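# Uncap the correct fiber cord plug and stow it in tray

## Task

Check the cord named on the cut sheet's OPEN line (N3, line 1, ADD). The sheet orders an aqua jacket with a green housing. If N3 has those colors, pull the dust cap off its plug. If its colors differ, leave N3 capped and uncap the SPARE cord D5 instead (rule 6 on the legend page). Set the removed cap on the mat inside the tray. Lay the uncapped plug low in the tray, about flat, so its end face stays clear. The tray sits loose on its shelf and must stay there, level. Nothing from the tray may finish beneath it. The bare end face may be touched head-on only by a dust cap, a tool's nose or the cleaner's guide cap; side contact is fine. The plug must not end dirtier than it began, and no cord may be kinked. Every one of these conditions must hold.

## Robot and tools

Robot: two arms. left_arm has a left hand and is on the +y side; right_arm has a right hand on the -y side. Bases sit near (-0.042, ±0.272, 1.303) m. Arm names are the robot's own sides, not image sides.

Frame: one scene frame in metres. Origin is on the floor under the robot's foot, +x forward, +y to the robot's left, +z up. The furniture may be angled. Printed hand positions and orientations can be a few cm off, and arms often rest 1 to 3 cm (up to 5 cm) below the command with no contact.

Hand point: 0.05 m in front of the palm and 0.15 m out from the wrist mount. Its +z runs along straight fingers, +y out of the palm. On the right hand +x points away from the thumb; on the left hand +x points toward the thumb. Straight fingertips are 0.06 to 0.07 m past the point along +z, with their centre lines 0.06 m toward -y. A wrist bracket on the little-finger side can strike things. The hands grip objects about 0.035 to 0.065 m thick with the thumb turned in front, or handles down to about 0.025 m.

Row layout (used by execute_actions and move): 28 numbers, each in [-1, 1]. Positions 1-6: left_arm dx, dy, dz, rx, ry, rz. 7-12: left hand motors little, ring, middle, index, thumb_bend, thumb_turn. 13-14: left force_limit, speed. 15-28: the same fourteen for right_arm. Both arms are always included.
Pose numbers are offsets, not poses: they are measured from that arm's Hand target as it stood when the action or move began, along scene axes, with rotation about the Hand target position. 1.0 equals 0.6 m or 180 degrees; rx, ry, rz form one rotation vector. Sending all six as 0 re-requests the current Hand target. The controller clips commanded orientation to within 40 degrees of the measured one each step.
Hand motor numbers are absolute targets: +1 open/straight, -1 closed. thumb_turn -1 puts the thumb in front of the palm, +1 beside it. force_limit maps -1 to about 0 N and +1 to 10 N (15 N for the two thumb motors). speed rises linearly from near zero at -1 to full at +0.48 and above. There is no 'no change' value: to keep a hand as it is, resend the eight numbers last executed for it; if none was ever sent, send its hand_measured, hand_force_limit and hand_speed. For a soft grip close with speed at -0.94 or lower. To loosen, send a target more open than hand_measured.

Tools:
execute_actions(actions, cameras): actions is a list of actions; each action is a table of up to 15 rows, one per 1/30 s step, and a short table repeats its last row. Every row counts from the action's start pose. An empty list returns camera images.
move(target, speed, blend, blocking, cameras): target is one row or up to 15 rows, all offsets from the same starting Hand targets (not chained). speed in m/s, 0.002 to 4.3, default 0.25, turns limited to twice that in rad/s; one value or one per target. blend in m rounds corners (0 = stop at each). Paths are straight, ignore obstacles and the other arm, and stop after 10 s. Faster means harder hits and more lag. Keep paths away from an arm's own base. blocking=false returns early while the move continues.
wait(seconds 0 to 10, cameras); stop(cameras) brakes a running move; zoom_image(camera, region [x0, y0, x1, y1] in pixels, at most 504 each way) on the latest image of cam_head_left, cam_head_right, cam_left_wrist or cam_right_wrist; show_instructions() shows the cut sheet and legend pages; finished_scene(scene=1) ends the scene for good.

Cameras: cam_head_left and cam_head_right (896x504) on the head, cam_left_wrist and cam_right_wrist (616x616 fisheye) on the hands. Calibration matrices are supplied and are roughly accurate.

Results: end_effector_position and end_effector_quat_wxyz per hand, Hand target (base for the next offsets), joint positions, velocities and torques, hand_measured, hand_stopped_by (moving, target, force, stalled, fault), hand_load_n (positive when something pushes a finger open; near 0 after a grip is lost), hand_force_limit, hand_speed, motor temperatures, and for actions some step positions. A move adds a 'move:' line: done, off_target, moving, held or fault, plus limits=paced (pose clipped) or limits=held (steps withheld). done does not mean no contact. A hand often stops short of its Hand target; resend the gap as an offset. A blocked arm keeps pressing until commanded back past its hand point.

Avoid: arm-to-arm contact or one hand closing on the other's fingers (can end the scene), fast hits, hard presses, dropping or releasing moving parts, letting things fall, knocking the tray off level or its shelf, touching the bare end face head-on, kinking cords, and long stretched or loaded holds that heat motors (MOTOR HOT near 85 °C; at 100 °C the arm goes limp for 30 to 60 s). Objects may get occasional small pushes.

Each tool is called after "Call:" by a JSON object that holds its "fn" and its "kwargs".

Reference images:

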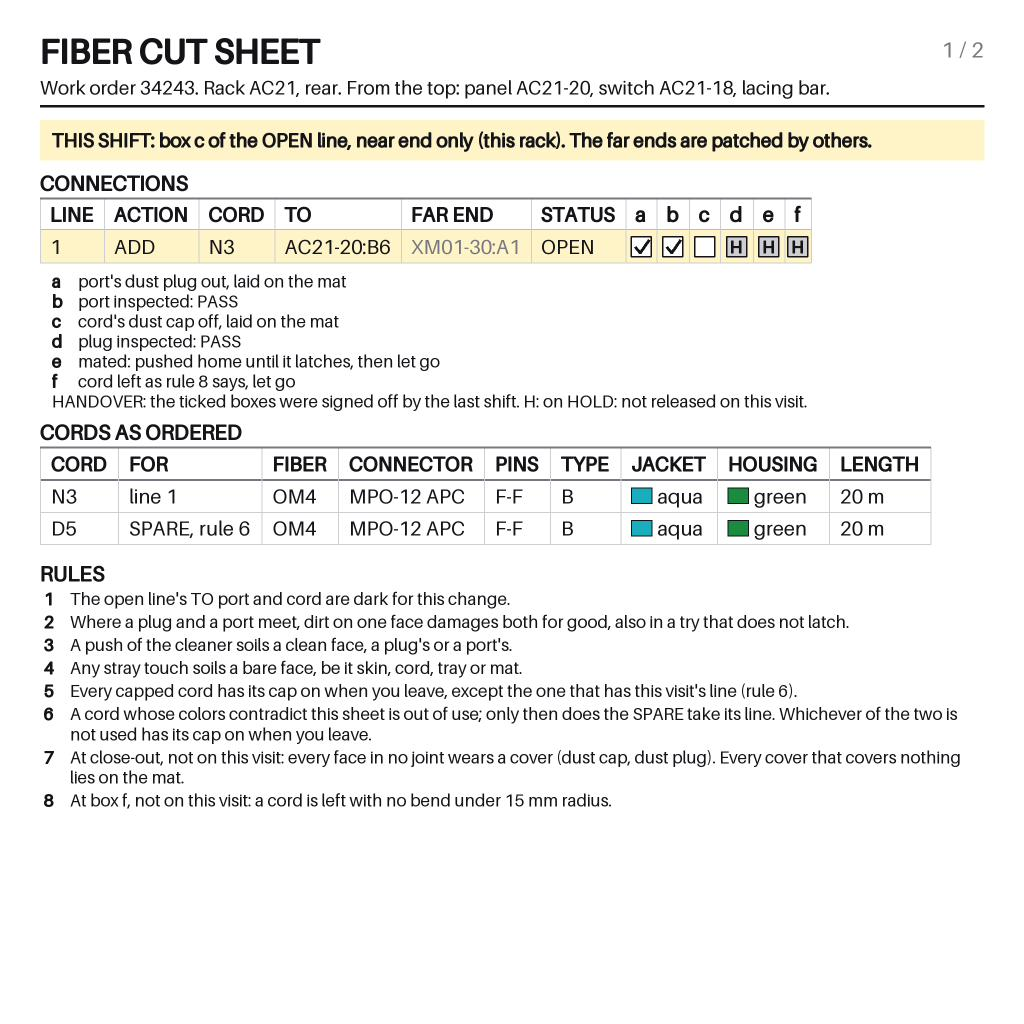

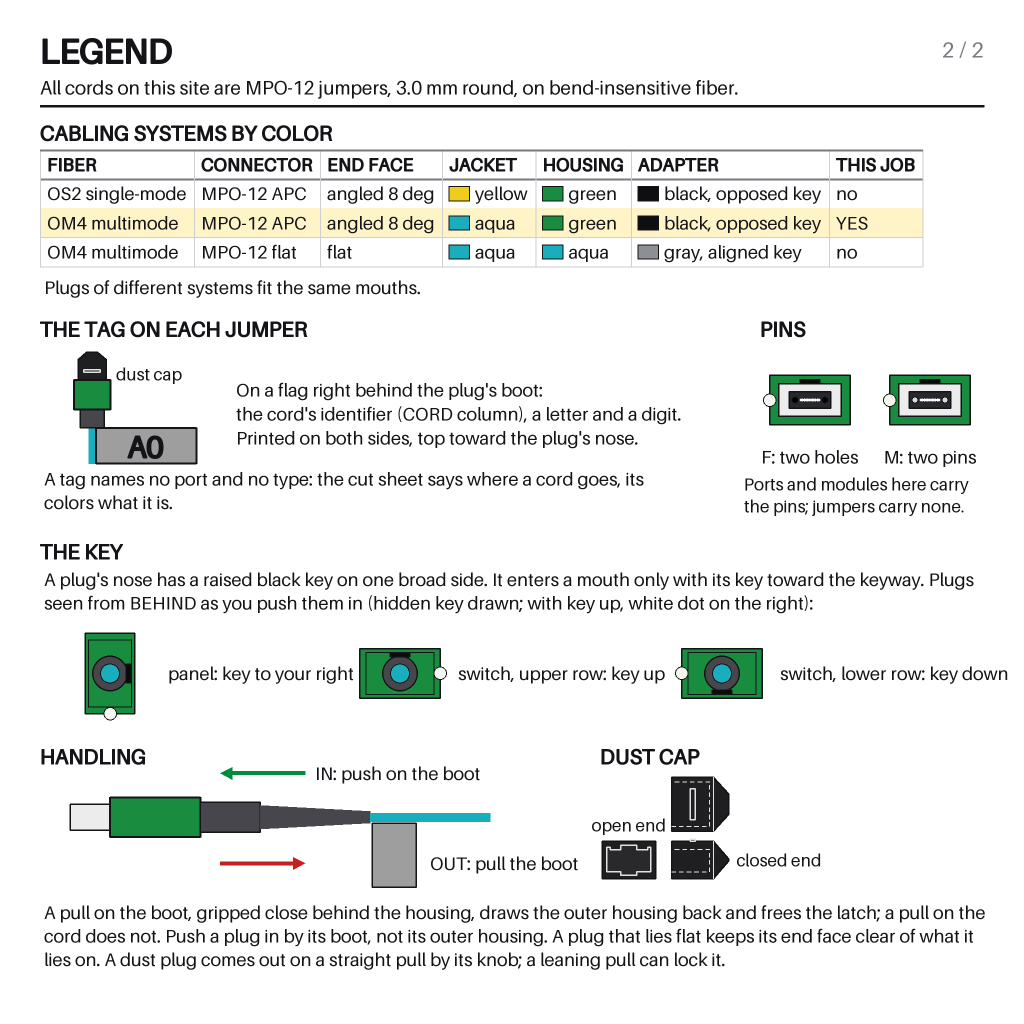

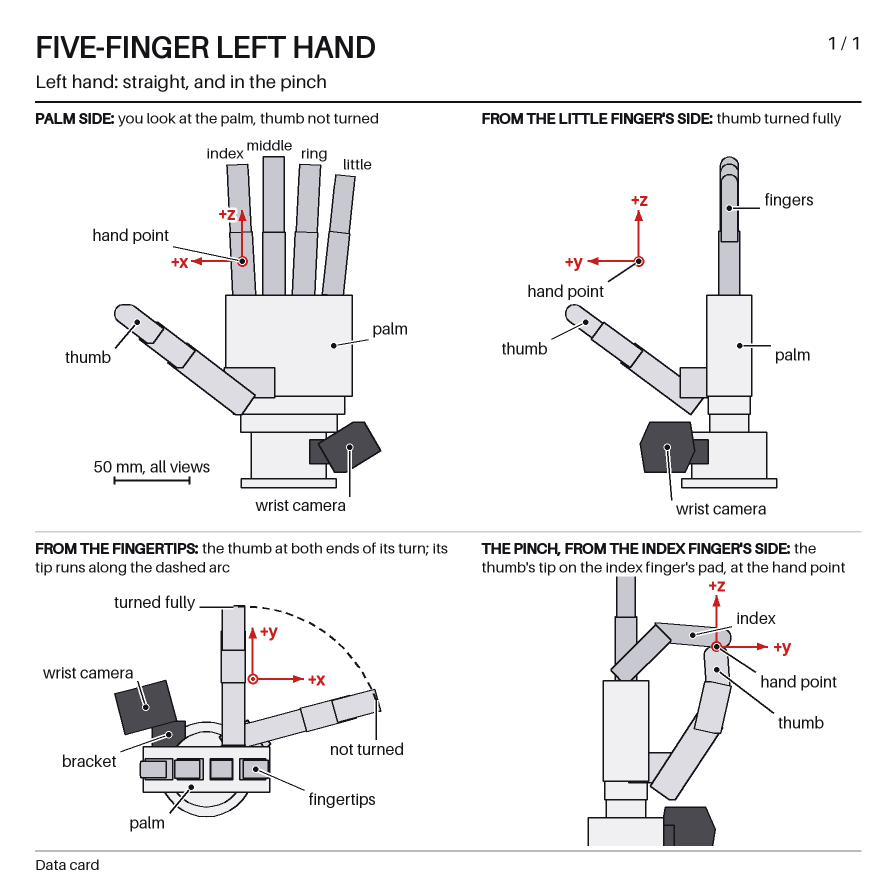

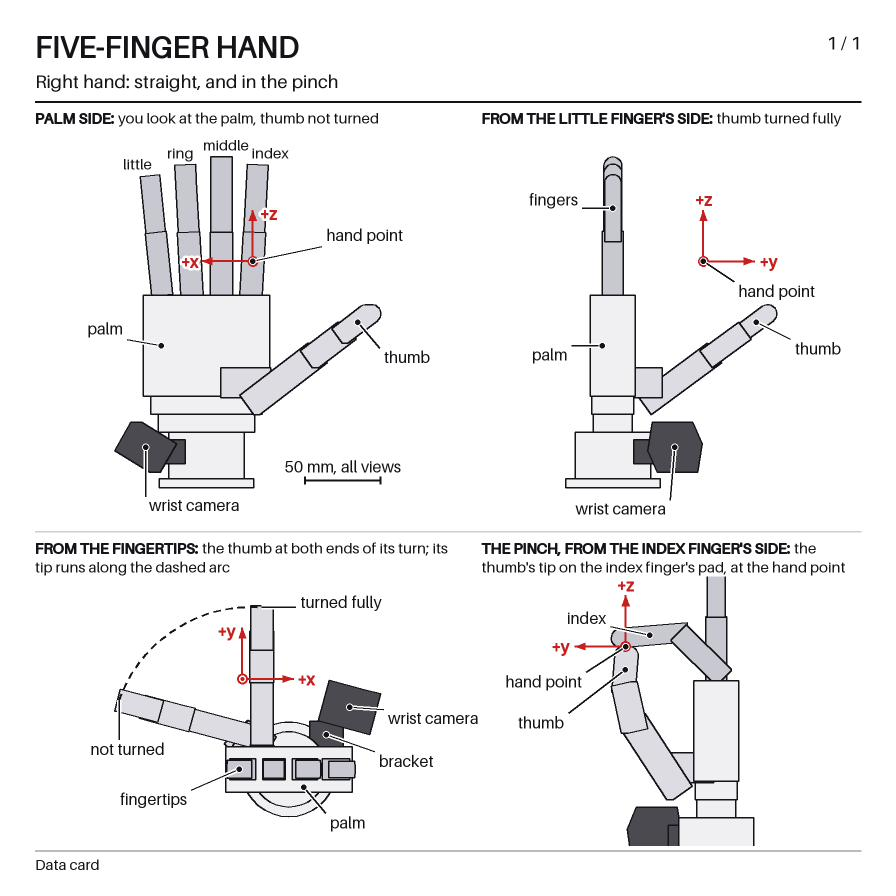

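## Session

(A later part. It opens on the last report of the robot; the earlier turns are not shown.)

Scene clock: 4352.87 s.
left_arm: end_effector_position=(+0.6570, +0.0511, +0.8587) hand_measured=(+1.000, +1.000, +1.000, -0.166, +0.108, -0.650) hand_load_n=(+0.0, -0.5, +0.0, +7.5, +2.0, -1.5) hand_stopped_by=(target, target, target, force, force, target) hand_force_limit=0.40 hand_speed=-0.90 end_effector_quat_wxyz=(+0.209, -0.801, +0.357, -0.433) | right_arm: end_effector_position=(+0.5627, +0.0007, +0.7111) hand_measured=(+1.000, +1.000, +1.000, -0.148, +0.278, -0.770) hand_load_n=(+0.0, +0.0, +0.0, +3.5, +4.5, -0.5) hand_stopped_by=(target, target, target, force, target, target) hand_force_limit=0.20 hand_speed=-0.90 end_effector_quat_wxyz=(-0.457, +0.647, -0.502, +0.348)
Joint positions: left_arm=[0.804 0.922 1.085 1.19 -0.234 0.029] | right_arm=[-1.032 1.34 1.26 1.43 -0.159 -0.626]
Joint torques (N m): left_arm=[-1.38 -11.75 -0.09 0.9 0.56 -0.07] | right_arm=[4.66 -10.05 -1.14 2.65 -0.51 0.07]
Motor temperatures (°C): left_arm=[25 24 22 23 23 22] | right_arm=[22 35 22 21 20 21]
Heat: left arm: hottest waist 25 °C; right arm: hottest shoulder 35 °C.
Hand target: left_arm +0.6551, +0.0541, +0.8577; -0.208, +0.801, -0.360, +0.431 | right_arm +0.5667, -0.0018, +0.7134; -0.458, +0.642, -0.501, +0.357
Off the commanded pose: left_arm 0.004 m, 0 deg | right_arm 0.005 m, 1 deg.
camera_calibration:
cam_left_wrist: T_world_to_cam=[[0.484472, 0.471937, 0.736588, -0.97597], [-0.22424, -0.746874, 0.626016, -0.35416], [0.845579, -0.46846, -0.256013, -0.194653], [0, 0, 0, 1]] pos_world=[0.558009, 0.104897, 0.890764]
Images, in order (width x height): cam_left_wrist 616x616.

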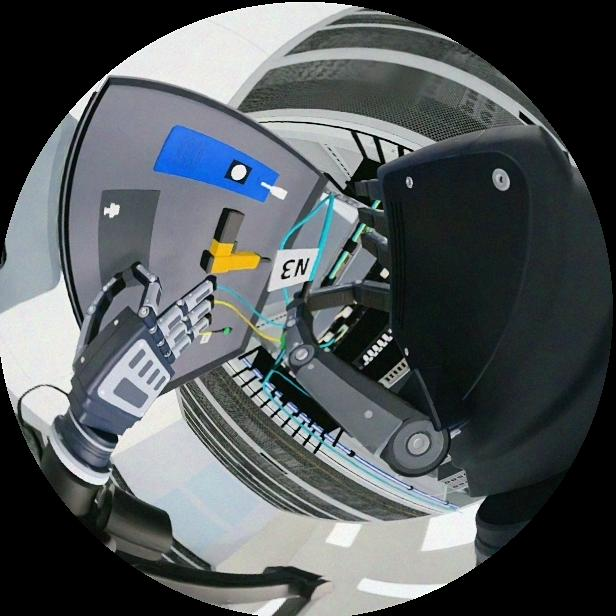

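Call:
{"fn": "move", "kwargs": {"target": [[0,0,0,0,0,0,1,1,1,-0.5,0.0,-0.65,0.4,-0.9,-0.003,0.0,-0.033,0,0,0,1,1,1,-0.3,0.275,-0.77,0.2,-0.9]], "speed": 0.06, "cameras": ["cam_head_left","cam_left_wrist","cam_right_wrist"]}}

Scene clock: 4372.17 s.
left_arm: end_effector_position=(+0.6570, +0.0511, +0.8587) hand_measured=(+1.000, +1.000, +1.000, -0.166, +0.108, -0.650) hand_load_n=(+0.0, +0.0, +0.0, +7.5, +2.0, -1.0) hand_stopped_by=(target, target, target, force, force, target) hand_force_limit=0.40 hand_speed=-0.90 end_effector_quat_wxyz=(+0.209, -0.801, +0.357, -0.433) | right_arm: end_effector_position=(+0.5645, +0.0000, +0.6943) hand_measured=(+1.000, +1.000, +1.000, -0.148, +0.278, -0.770) hand_load_n=(+0.0, +0.0, +0.0, +3.5, +4.0, -0.5) hand_stopped_by=(target, target, target, force, target, target) hand_force_limit=0.20 hand_speed=-0.90 end_effector_quat_wxyz=(-0.455, +0.646, -0.500, +0.354)
Joint positions: left_arm=[0.804 0.922 1.085 1.19 -0.234 0.029] | right_arm=[-1.05 1.38 1.311 1.43 -0.159 -0.615]
Joint torques (N m): left_arm=[-1.44 -11.75 -0.13 0.92 0.58 -0.09] | right_arm=[4.37 -9.7 -1.01 2.51 -0.67 0.21]
Heat: left arm: hottest waist 25 °C; right arm: hottest shoulder 35 °C.
Hand target: left_arm +0.6551, +0.0541, +0.8577; -0.208, +0.801, -0.360, +0.431 | right_arm +0.5649, -0.0018, +0.6935; -0.458, +0.642, -0.501, +0.357
Off the commanded pose: left_arm 0.004 m, 0 deg | right_arm 0.002 m, 1 deg.
move: done
camera_calibration:
cam_left_wrist: T_world_to_cam=[[0.484472, 0.471937, 0.736588, -0.97597], [-0.22424, -0.746874, 0.626016, -0.35416], [0.845579, -0.46846, -0.256013, -0.194653], [0, 0, 0, 1]] pos_world=[0.558009, 0.104897, 0.890764]
cam_right_wrist: T_world_to_cam=[[-0.291545, -0.339184, -0.894403, 0.780482], [-0.762244, 0.647283, 0.00299765, 0.422112], [0.577914, 0.682627, -0.447253, 0.102325], [0, 0, 0, 1]] pos_world=[0.490163, -0.078349, 0.742565]
Images, in order (width x height): cam_head_left 896x504, cam_left_wrist 616x616, cam_right_wrist 616x616.

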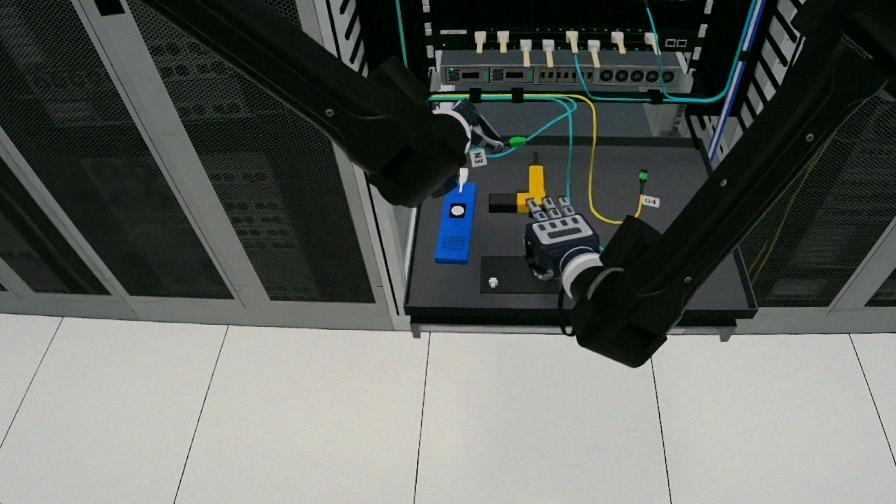

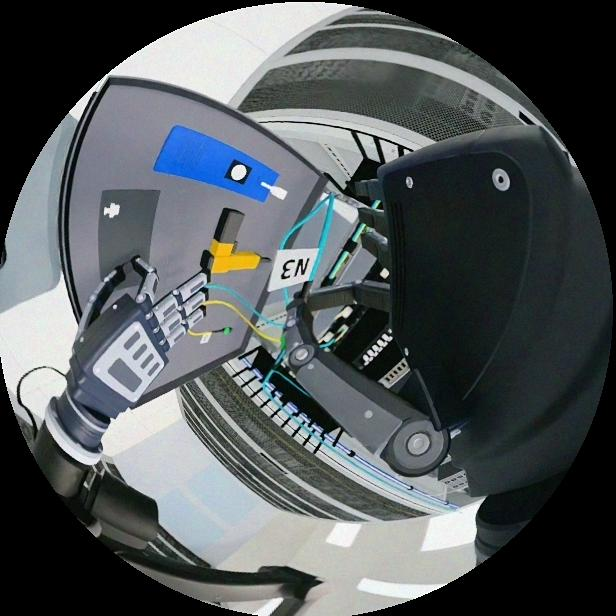

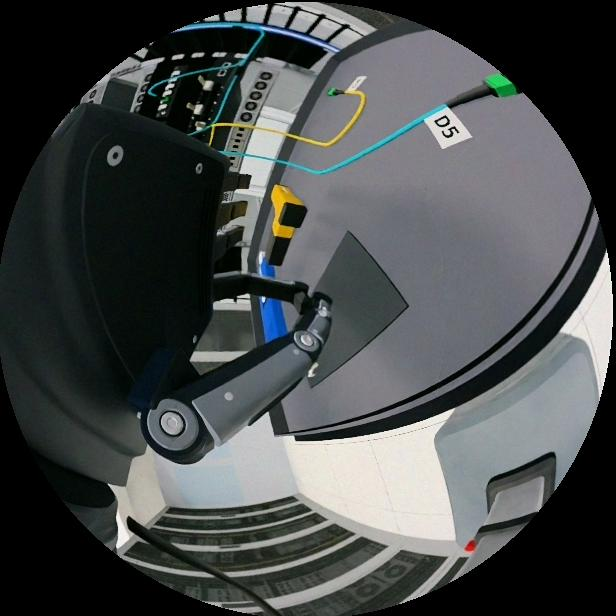

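Call:
{"fn": "zoom_image", "kwargs": {"camera": "cam_right_wrist", "region": [400, 250, 560, 410]}}

Scaled by 3.150 from the camera's 616x616 image, which has a finer 880x880 frame.

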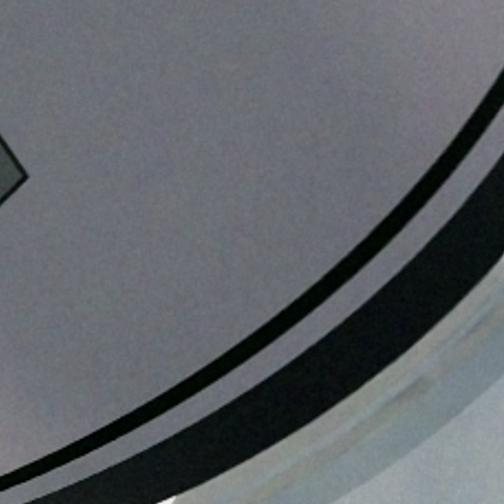

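Call:
{"fn": "move", "kwargs": {"target": [[0,0,0,0,0,0,1,1,1,-0.5,0.0,-0.65,0.4,-0.9,-0.033,-0.022,-0.008,0,0,0,1,1,1,-0.3,0.275,-0.77,0.2,-0.9]], "speed": 0.06, "cameras": ["cam_head_left","cam_left_wrist","cam_right_wrist"]}}

Scene clock: 4428.17 s.
left_arm: end_effector_position=(+0.6570, +0.0511, +0.8587) hand_measured=(+1.000, +1.000, +1.000, -0.166, +0.108, -0.650) hand_load_n=(+0.0, +0.0, +0.0, +7.5, +1.5, -1.0) hand_stopped_by=(target, target, target, force, force, target) hand_force_limit=0.40 hand_speed=-0.90 end_effector_quat_wxyz=(+0.209, -0.801, +0.357, -0.433) | right_arm: end_effector_position=(+0.5526, -0.0144, +0.6895) hand_measured=(+1.000, +1.000, +1.000, -0.148, +0.278, -0.770) hand_load_n=(+0.0, +0.0, +0.0, +3.5, +4.0, -0.5) hand_stopped_by=(target, target, target, force, target, target) hand_force_limit=0.20 hand_speed=-0.90 end_effector_quat_wxyz=(-0.456, +0.643, -0.500, +0.359)
Joint positions: left_arm=[0.804 0.922 1.085 1.19 -0.234 0.029] | right_arm=[-1.089 1.39 1.29 1.48 -0.165 -0.576]
Joint torques (N m): left_arm=[-1.32 -11.69 -0.09 0.81 0.57 -0.08] | right_arm=[3.96 -9.7 -2.51 2.71 -0.67 0.19]
Heat: left arm: hottest waist 24 °C; right arm: hottest shoulder 32 °C.
Hand target: left_arm +0.6551, +0.0541, +0.8577; -0.208, +0.801, -0.360, +0.431 | right_arm +0.5450, -0.0150, +0.6887; -0.458, +0.642, -0.501, +0.357
Off the commanded pose: left_arm 0.004 m, 0 deg | right_arm 0.008 m, 0 deg.
move: done
camera_calibration:
cam_left_wrist: T_world_to_cam=[[0.484472, 0.471937, 0.736588, -0.97597], [-0.22424, -0.746874, 0.626016, -0.35416], [0.845579, -0.46846, -0.256013, -0.194653], [0, 0, 0, 1]] pos_world=[0.558009, 0.104897, 0.890764]
cam_right_wrist: T_world_to_cam=[[-0.284541, -0.339155, -0.896666, 0.765574], [-0.758171, 0.652027, -0.00603102, 0.426408], [0.586696, 0.678111, -0.442666, 0.108905], [0, 0, 0, 1]] pos_world=[0.477233, -0.0922312, 0.737245]
Images, in order (width x height): cam_head_left 896x504, cam_left_wrist 616x616, cam_right_wrist 616x616.

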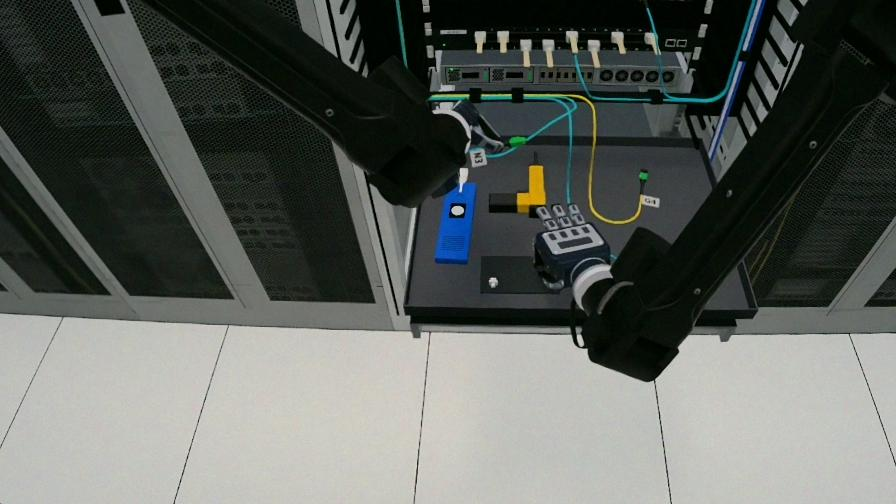

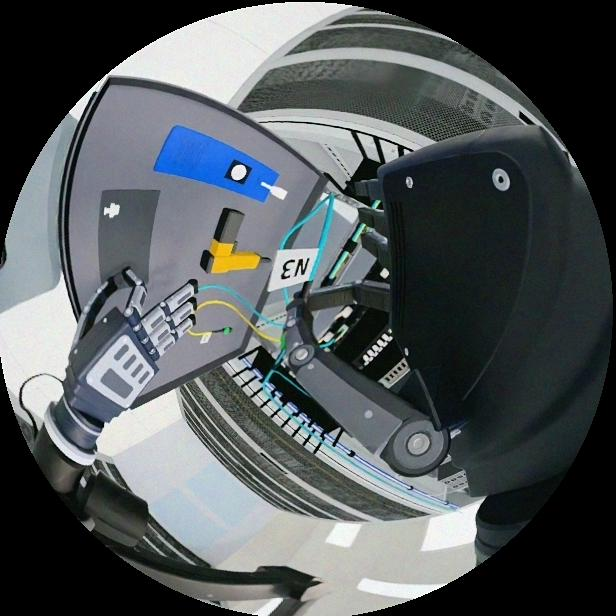

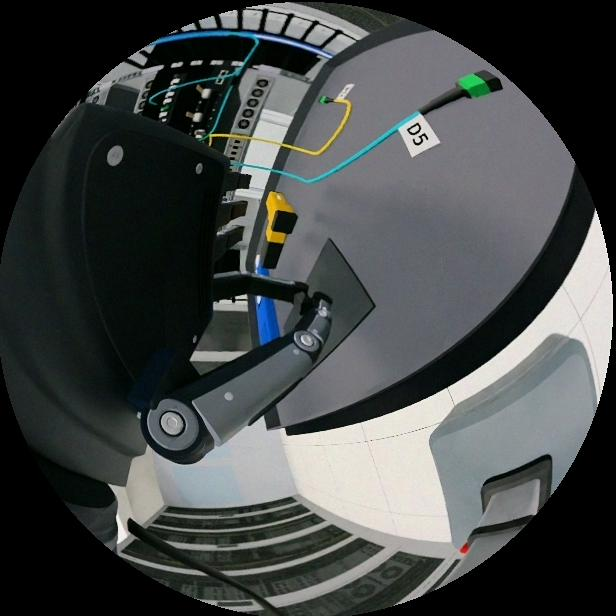

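Call:
{"fn": "zoom_image", "kwargs": {"camera": "cam_head_left", "region": [480, 170, 620, 300]}}

Call:
{"fn": "zoom_image", "kwargs": {"camera": "cam_left_wrist", "region": [90, 200, 270, 380]}}

Scaled by 3.600 from the camera's 896x504 image, which has a finer 1280x720 frame.

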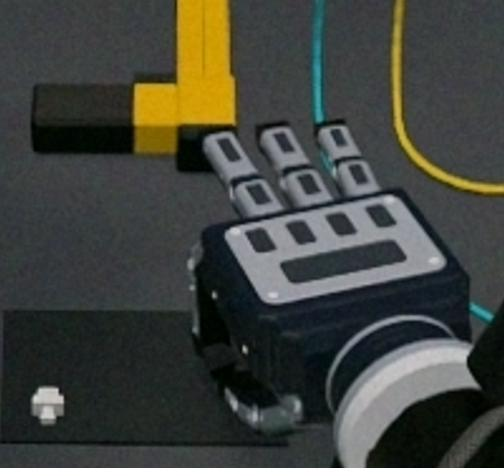

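Scaled by 2.800 from the camera's 616x616 image, which has a finer 880x880 frame.

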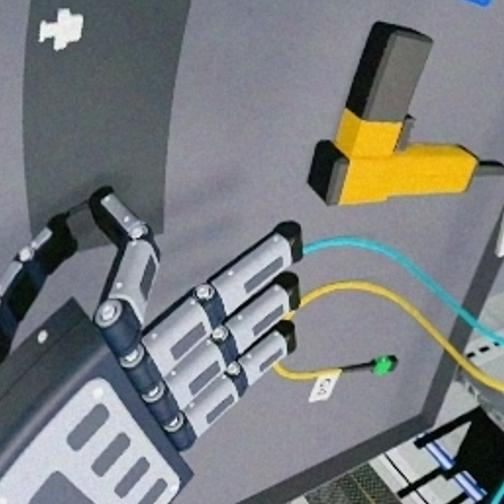

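Call:
{"fn": "move", "kwargs": {"target": [[0,0,0,0,0,0,1,1,1,-0.5,0.0,-0.65,0.4,-0.9,0,-0.005,-0.014,0,0,0,1,1,1,-0.3,0.275,-0.77,0.2,-0.9]], "speed": 0.03, "cameras": ["cam_left_wrist","cam_right_wrist"]}}

Call:
{"fn": "zoom_image", "kwargs": {"camera": "cam_left_wrist", "region": [90, 240, 170, 320]}}

Scene clock: 4465.27 s.
left_arm: end_effector_position=(+0.6570, +0.0511, +0.8587) hand_measured=(+1.000, +1.000, +1.000, -0.166, +0.108, -0.650) hand_load_n=(+0.0, +0.0, +0.0, +7.5, +1.5, -1.5) hand_stopped_by=(target, target, target, force, force, target) hand_force_limit=0.40 hand_speed=-0.90 end_effector_quat_wxyz=(+0.209, -0.801, +0.357, -0.433) | right_arm: end_effector_position=(+0.5452, -0.0163, +0.6811) hand_measured=(+1.000, +1.000, +1.000, -0.148, +0.278, -0.770) hand_load_n=(+0.0, +0.0, +0.0, +3.5, +4.5, -0.5) hand_stopped_by=(target, target, target, force, target, target) hand_force_limit=0.20 hand_speed=-0.90 end_effector_quat_wxyz=(-0.454, +0.646, -0.501, +0.354)
Joint positions: left_arm=[0.804 0.922 1.085 1.19 -0.234 0.029] | right_arm=[-1.104 1.405 1.295 1.48 -0.168 -0.561]
Joint torques (N m): left_arm=[-1.26 -11.81 -0.03 0.95 0.58 -0.07] | right_arm=[3.9 -9.64 -1.29 2.62 -0.66 0.18]
Heat: left arm: hottest waist 24 °C; right arm: hottest shoulder 32 °C.
Hand target: left_arm +0.6551, +0.0541, +0.8577; -0.208, +0.801, -0.360, +0.431 | right_arm +0.5451, -0.0182, +0.6803; -0.458, +0.642, -0.501, +0.357
Off the commanded pose: left_arm 0.004 m, 0 deg | right_arm 0.002 m, 1 deg.
move: done
camera_calibration:
cam_left_wrist: T_world_to_cam=[[0.484472, 0.471937, 0.736588, -0.97597], [-0.22424, -0.746874, 0.626016, -0.35416], [0.845579, -0.46846, -0.256013, -0.194653], [0, 0, 0, 1]] pos_world=[0.558009, 0.104897, 0.890764]
cam_right_wrist: T_world_to_cam=[[-0.292638, -0.339039, -0.894101, 0.758043], [-0.761444, 0.648221, 0.00341677, 0.417328], [0.578417, 0.681808, -0.447853, 0.118848], [0, 0, 0, 1]] pos_world=[0.47086, -0.0945457, 0.729567]
Images, in order (width x height): cam_left_wrist 616x616, cam_right_wrist 616x616.

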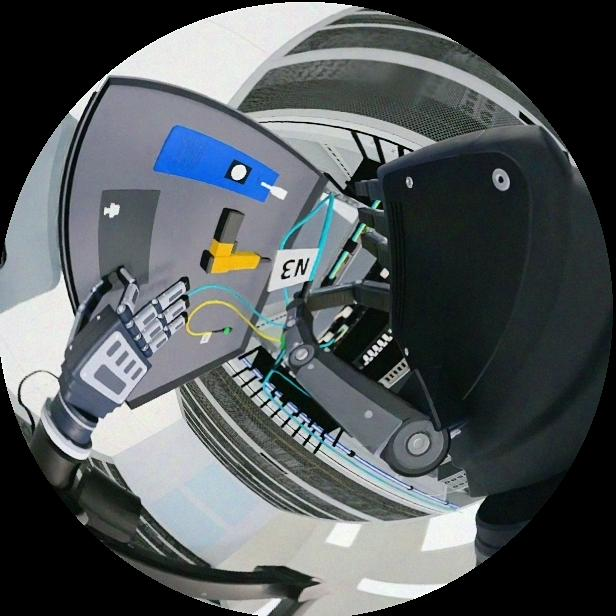

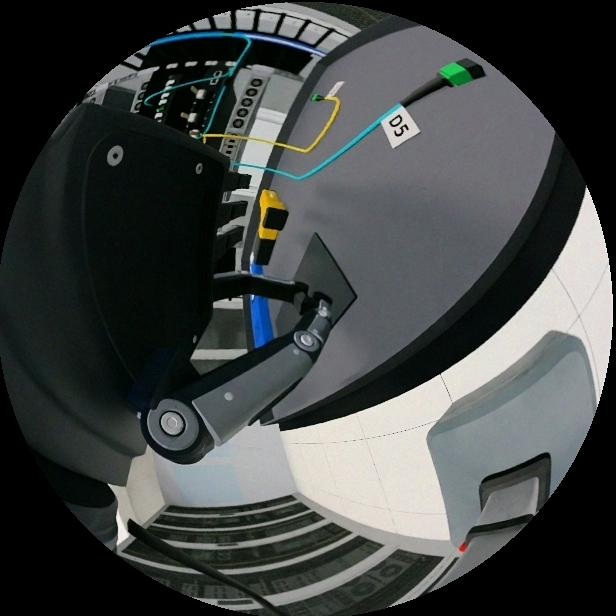

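Scaled by 6.300 from the camera's 616x616 image, which has a finer 880x880 frame.

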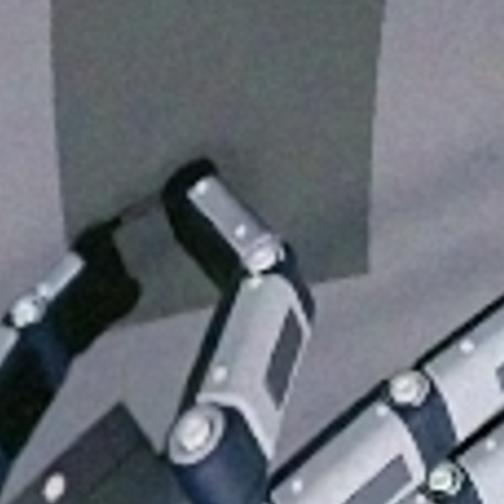

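Call:
{"fn": "move", "kwargs": {"target": [[0,0,0,0,0,0,1,1,1,-0.5,0.0,-0.65,0.4,-0.9,0.004,0.003,-0.008,0,0,0,1,1,1,-0.3,0.275,-0.77,0.2,-0.9]], "speed": 0.03, "cameras": ["cam_left_wrist","cam_right_wrist"]}}

Call:
{"fn": "zoom_image", "kwargs": {"camera": "cam_right_wrist", "region": [280, 220, 380, 320]}}

Scene clock: 4543.83 s.
left_arm: end_effector_position=(+0.6570, +0.0511, +0.8587) hand_measured=(+1.000, +1.000, +1.000, -0.166, +0.108, -0.650) hand_load_n=(+0.0, +0.0, +0.0, +7.5, +1.5, -1.5) hand_stopped_by=(target, target, target, force, force, target) hand_force_limit=0.40 hand_speed=-0.90 end_effector_quat_wxyz=(+0.209, -0.801, +0.357, -0.433) | right_arm: end_effector_position=(+0.5501, -0.0157, +0.6789) hand_measured=(+1.000, +1.000, +1.000, -0.148, +0.278, -0.770) hand_load_n=(+0.0, +0.0, +0.0, +3.5, +4.0, -0.5) hand_stopped_by=(target, target, target, force, target, target) hand_force_limit=0.20 hand_speed=-0.90 end_effector_quat_wxyz=(-0.456, +0.643, -0.500, +0.358)
Joint positions: left_arm=[0.804 0.922 1.085 1.19 -0.234 0.029] | right_arm=[-1.104 1.414 1.314 1.48 -0.169 -0.56]
Joint torques (N m): left_arm=[-1.2 -11.75 -0.1 0.91 0.55 -0.09] | right_arm=[3.9 -9.47 -1.14 2.24 -0.65 0.18]
Heat: left arm: hottest waist 24 °C; right arm: hottest shoulder 32 °C.
Hand target: left_arm +0.6551, +0.0541, +0.8577; -0.208, +0.801, -0.360, +0.431 | right_arm +0.5474, -0.0163, +0.6755; -0.458, +0.642, -0.501, +0.357
Off the commanded pose: left_arm 0.004 m, 0 deg | right_arm 0.004 m, 0 deg.
move: done
camera_calibration:
cam_left_wrist: T_world_to_cam=[[0.484472, 0.471937, 0.736588, -0.97597], [-0.22424, -0.746874, 0.626016, -0.35416], [0.845579, -0.46846, -0.256013, -0.194653], [0, 0, 0, 1]] pos_world=[0.558009, 0.104897, 0.890764]
cam_right_wrist: T_world_to_cam=[[-0.285617, -0.338079, -0.896731, 0.755604], [-0.758469, 0.651696, -0.0041184, 0.424097], [0.585788, 0.678966, -0.442558, 0.106935], [0, 0, 0, 1]] pos_world=[0.474836, -0.093534, 0.726645]
Images, in order (width x height): cam_left_wrist 616x616, cam_right_wrist 616x616.

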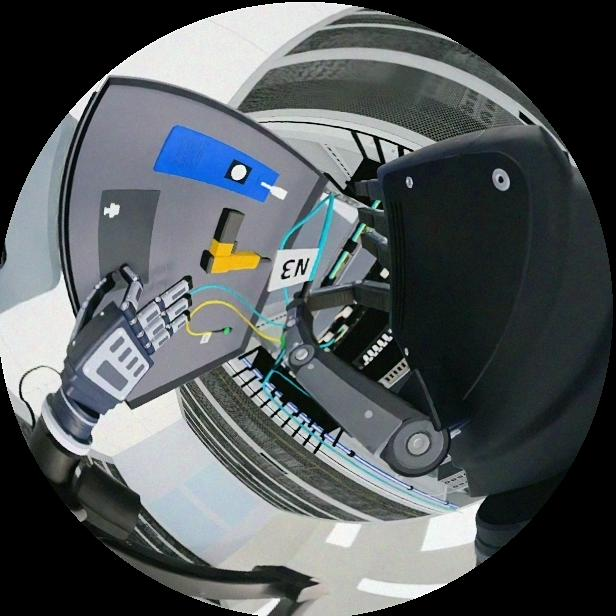

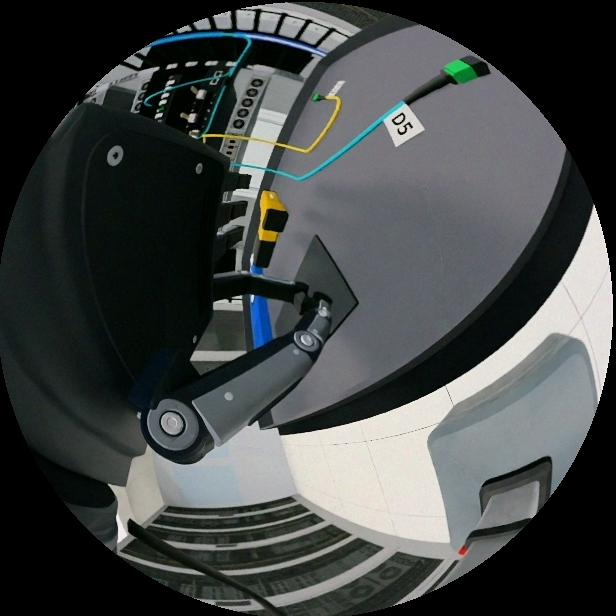

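Scaled by 5.040 from the camera's 616x616 image, which has a finer 880x880 frame.

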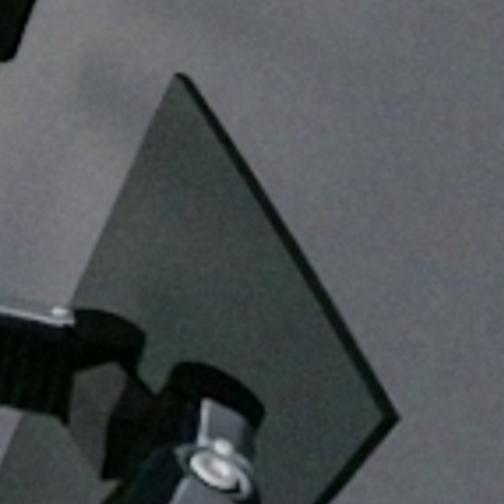

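Call:
{"fn": "move", "kwargs": {"target": [[0,0,0,0,0,0,1,1,1,-0.5,0.0,-0.65,0.4,-0.9,-0.004,0.0,-0.006,0,0,0,1,1,1,-0.3,0.275,-0.77,0.2,-0.9]], "speed": 0.03, "cameras": ["cam_right_wrist"]}}

Scene clock: 4552.70 s.
left_arm: end_effector_position=(+0.6570, +0.0511, +0.8587) hand_measured=(+1.000, +1.000, +1.000, -0.166, +0.108, -0.650) hand_load_n=(+0.0, +0.0, +0.0, +7.5, +2.0, -1.5) hand_stopped_by=(target, target, target, force, force, target) hand_force_limit=0.40 hand_speed=-0.90 end_effector_quat_wxyz=(+0.209, -0.801, +0.357, -0.433) | right_arm: end_effector_position=(+0.5487, -0.0154, +0.6769) hand_measured=(+1.000, +1.000, +1.000, -0.148, +0.278, -0.770) hand_load_n=(-0.5, +0.0, +0.0, +4.0, +3.5, -1.0) hand_stopped_by=(target, target, target, force, target, target) hand_force_limit=0.20 hand_speed=-0.90 end_effector_quat_wxyz=(-0.456, +0.644, -0.500, +0.357)
Joint positions: left_arm=[0.804 0.922 1.085 1.19 -0.234 0.029] | right_arm=[-1.107 1.418 1.317 1.48 -0.17 -0.557]
Joint torques (N m): left_arm=[-1.32 -11.81 -0.05 0.91 0.58 -0.08] | right_arm=[3.9 -9.23 -0.88 2.41 -0.6 0.18]
Heat: left arm: hottest waist 24 °C; right arm: hottest shoulder 32 °C.
Hand target: left_arm +0.6551, +0.0541, +0.8577; -0.208, +0.801, -0.360, +0.431 | right_arm +0.5450, -0.0163, +0.6719; -0.458, +0.642, -0.501, +0.357
Off the commanded pose: left_arm 0.004 m, 0 deg | right_arm 0.006 m, 0 deg.
move: done
camera_calibration:
cam_right_wrist: T_world_to_cam=[[-0.286223, -0.337187, -0.896873, 0.753941], [-0.759526, 0.650473, -0.00216031, 0.422154], [0.584121, 0.68058, -0.442282, 0.107494], [0, 0, 0, 1]] pos_world=[0.473642, -0.0935398, 0.724644]
Images, in order (width x height): cam_right_wrist 616x616.

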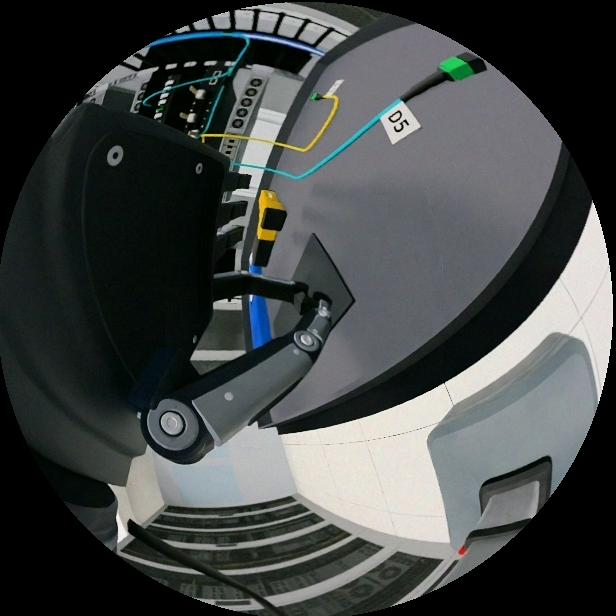

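Call:
{"fn": "execute_actions", "kwargs": {"actions": [[[0,0,0,0,0,0,1,1,1,-0.5,0.0,-0.65,0.4,-0.9,0,0,0,0,0,0,1,1,1,0.0,0.275,-0.77,0.2,-0.9]]], "cameras": ["cam_left_wrist","cam_right_wrist"]}}

Call:
{"fn": "zoom_image", "kwargs": {"camera": "cam_left_wrist", "region": [90, 240, 170, 320]}}

Scene clock: 4563.30 s.
left_arm: end_effector_position=(+0.6570, +0.0511, +0.8587) hand_measured=(+1.000, +1.000, +1.000, -0.166, +0.108, -0.650) hand_load_n=(+0.0, +0.0, +0.0, +7.5, +1.5, -1.0) hand_stopped_by=(target, target, target, force, force, target) hand_force_limit=0.40 hand_speed=-0.90 end_effector_quat_wxyz=(+0.209, -0.801, +0.357, -0.433) | right_arm: end_effector_position=(+0.5482, -0.0154, +0.6766) hand_measured=(+1.000, +1.000, +1.000, +0.000, +0.276, -0.770) hand_load_n=(+0.0, +0.0, +0.0, +0.0, -1.0, -1.0) hand_stopped_by=(target, target, target, target, target, target) hand_force_limit=0.20 hand_speed=-0.90 end_effector_quat_wxyz=(-0.456, +0.644, -0.500, +0.357)
Joint positions: left_arm=[0.804 0.922 1.085 1.19 -0.234 0.029] | right_arm=[-1.107 1.419 1.317 1.48 -0.17 -0.556]
Joint torques (N m): left_arm=[-1.55 -11.69 0.01 0.85 0.58 -0.09] | right_arm=[3.9 -9.29 -0.87 2.41 -0.61 0.18]
Heat: left arm: hottest waist 24 °C; right arm: hottest shoulder 31 °C.
Hand target: left_arm +0.6551, +0.0541, +0.8577; -0.208, +0.801, -0.360, +0.431 | right_arm +0.5451, -0.0162, +0.6719; -0.458, +0.642, -0.501, +0.357
Off the commanded pose: left_arm 0.004 m, 0 deg | right_arm 0.006 m, 0 deg.
Step readings (end_effector_position of left_arm | right_arm):
0: (+0.6570, +0.0511, +0.8587) | (+0.5487, -0.0154, +0.6769)
1: (+0.6570, +0.0511, +0.8587) | (+0.5487, -0.0154, +0.6769)
2: (+0.6570, +0.0511, +0.8587) | (+0.5487, -0.0154, +0.6769)
4: (+0.6570, +0.0511, +0.8587) | (+0.5487, -0.0154, +0.6769)
8: (+0.6570, +0.0511, +0.8587) | (+0.5482, -0.0154, +0.6766)
15: (+0.6570, +0.0511, +0.8587) | (+0.5482, -0.0154, +0.6766)
camera_calibration:
cam_left_wrist: T_world_to_cam=[[0.484472, 0.471937, 0.736588, -0.97597], [-0.22424, -0.746874, 0.626016, -0.35416], [0.845579, -0.46846, -0.256013, -0.194653], [0, 0, 0, 1]] pos_world=[0.558009, 0.104897, 0.890764]
cam_right_wrist: T_world_to_cam=[[-0.286697, -0.336913, -0.896825, 0.753806], [-0.759576, 0.650417, -0.00152248, 0.421342], [0.583823, 0.68077, -0.442383, 0.107759], [0, 0, 0, 1]] pos_world=[0.473243, -0.0934404, 0.724344]
Images, in order (width x height): cam_left_wrist 616x616, cam_right_wrist 616x616.

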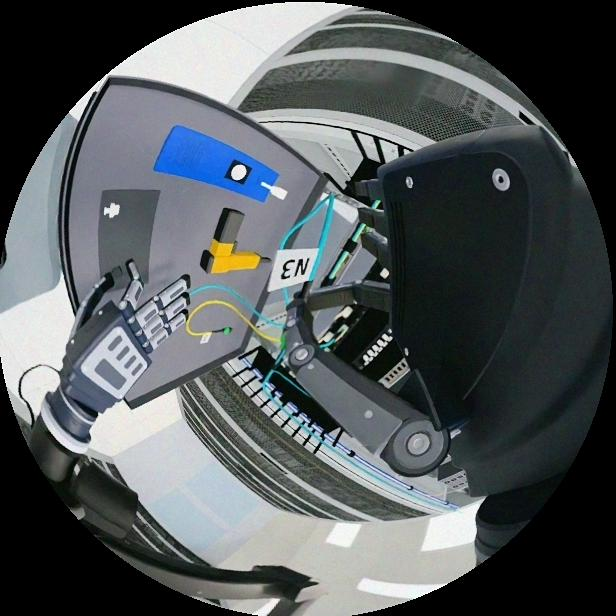

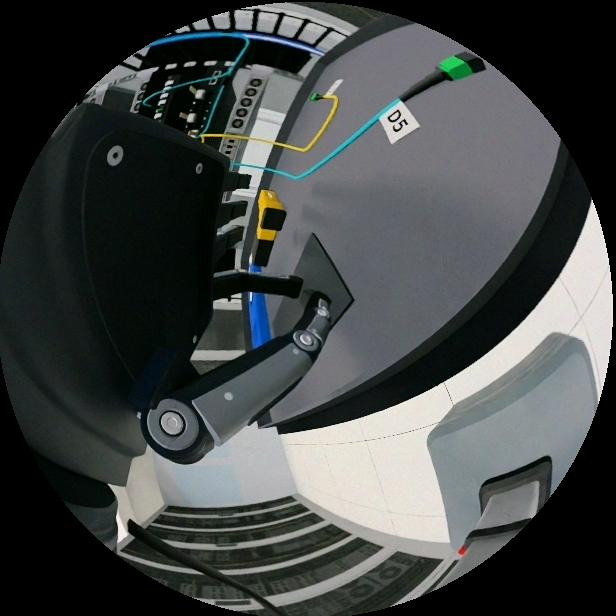

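Scaled by 6.300 from the camera's 616x616 image, which has a finer 880x880 frame.

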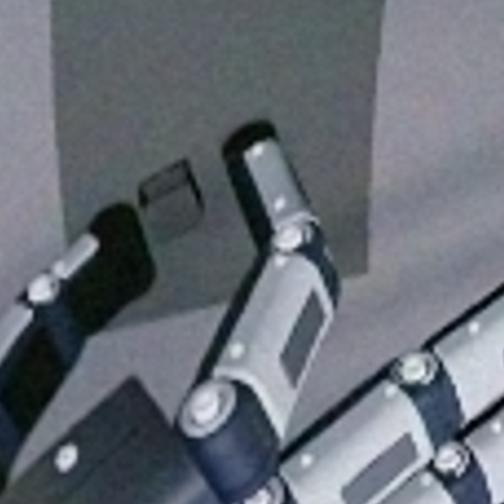

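Call:
{"fn": "move", "kwargs": {"target": [[0,0,0,0,0,0,1,1,1,-0.5,0.0,-0.65,0.4,-0.9,-0.002,0,0.018,0,0,0,1,1,1,0.0,0.275,-0.77,0.2,-0.9]], "speed": 0.03, "cameras": ["cam_left_wrist"]}}

Call:
{"fn": "zoom_image", "kwargs": {"camera": "cam_left_wrist", "region": [90, 240, 170, 320]}}

Scene clock: 4577.17 s.
left_arm: end_effector_position=(+0.6570, +0.0511, +0.8587) hand_measured=(+1.000, +1.000, +1.000, -0.166, +0.108, -0.650) hand_load_n=(+0.0, -0.5, +0.0, +7.5, +1.5, -1.0) hand_stopped_by=(target, target, target, force, force, target) hand_force_limit=0.40 hand_speed=-0.90 end_effector_quat_wxyz=(+0.209, -0.801, +0.357, -0.433) | right_arm: end_effector_position=(+0.5450, -0.0152, +0.6770) hand_measured=(+1.000, +1.000, +1.000, +0.000, +0.276, -0.770) hand_load_n=(+0.0, +0.0, +0.0, +0.0, -1.0, -0.5) hand_stopped_by=(target, target, target, target, target, target) hand_force_limit=0.20 hand_speed=-0.90 end_effector_quat_wxyz=(-0.456, +0.644, -0.501, +0.355)
Joint positions: left_arm=[0.804 0.922 1.085 1.19 -0.234 0.029] | right_arm=[-1.107 1.419 1.31 1.485 -0.17 -0.556]
Joint torques (N m): left_arm=[-1.55 -11.87 -0.05 0.79 0.57 -0.08] | right_arm=[4.78 -10.75 -3.06 2.56 -0.53 0.1]
Heat: left arm: hottest waist 24 °C; right arm: hottest shoulder 32 °C.
Hand target: left_arm +0.6551, +0.0541, +0.8577; -0.208, +0.801, -0.360, +0.431 | right_arm +0.5438, -0.0162, +0.6827; -0.458, +0.642, -0.501, +0.357
Off the commanded pose: left_arm 0.004 m, 0 deg | right_arm 0.006 m, 0 deg.
move: done
camera_calibration:
cam_left_wrist: T_world_to_cam=[[0.484472, 0.471937, 0.736588, -0.97597], [-0.22424, -0.746874, 0.626016, -0.35416], [0.845579, -0.46846, -0.256013, -0.194653], [0, 0, 0, 1]] pos_world=[0.558009, 0.104897, 0.890764]
Images, in order (width x height): cam_left_wrist 616x616.

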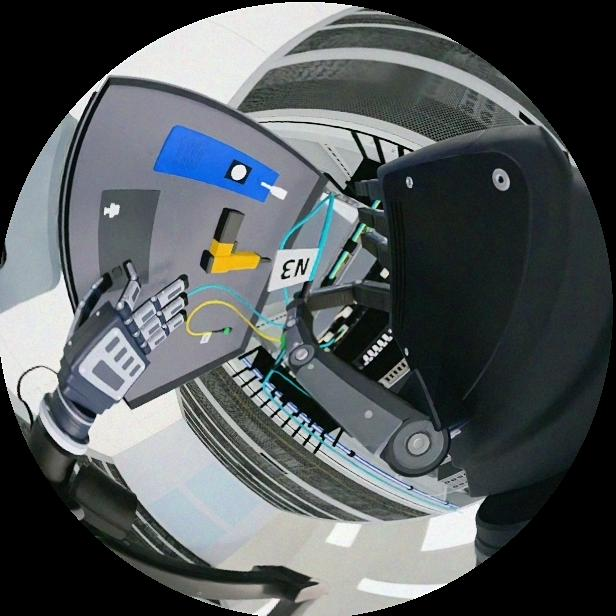

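Scaled by 6.300 from the camera's 616x616 image, which has a finer 880x880 frame.

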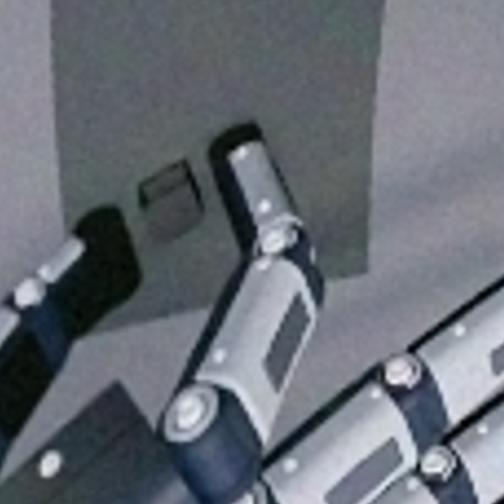

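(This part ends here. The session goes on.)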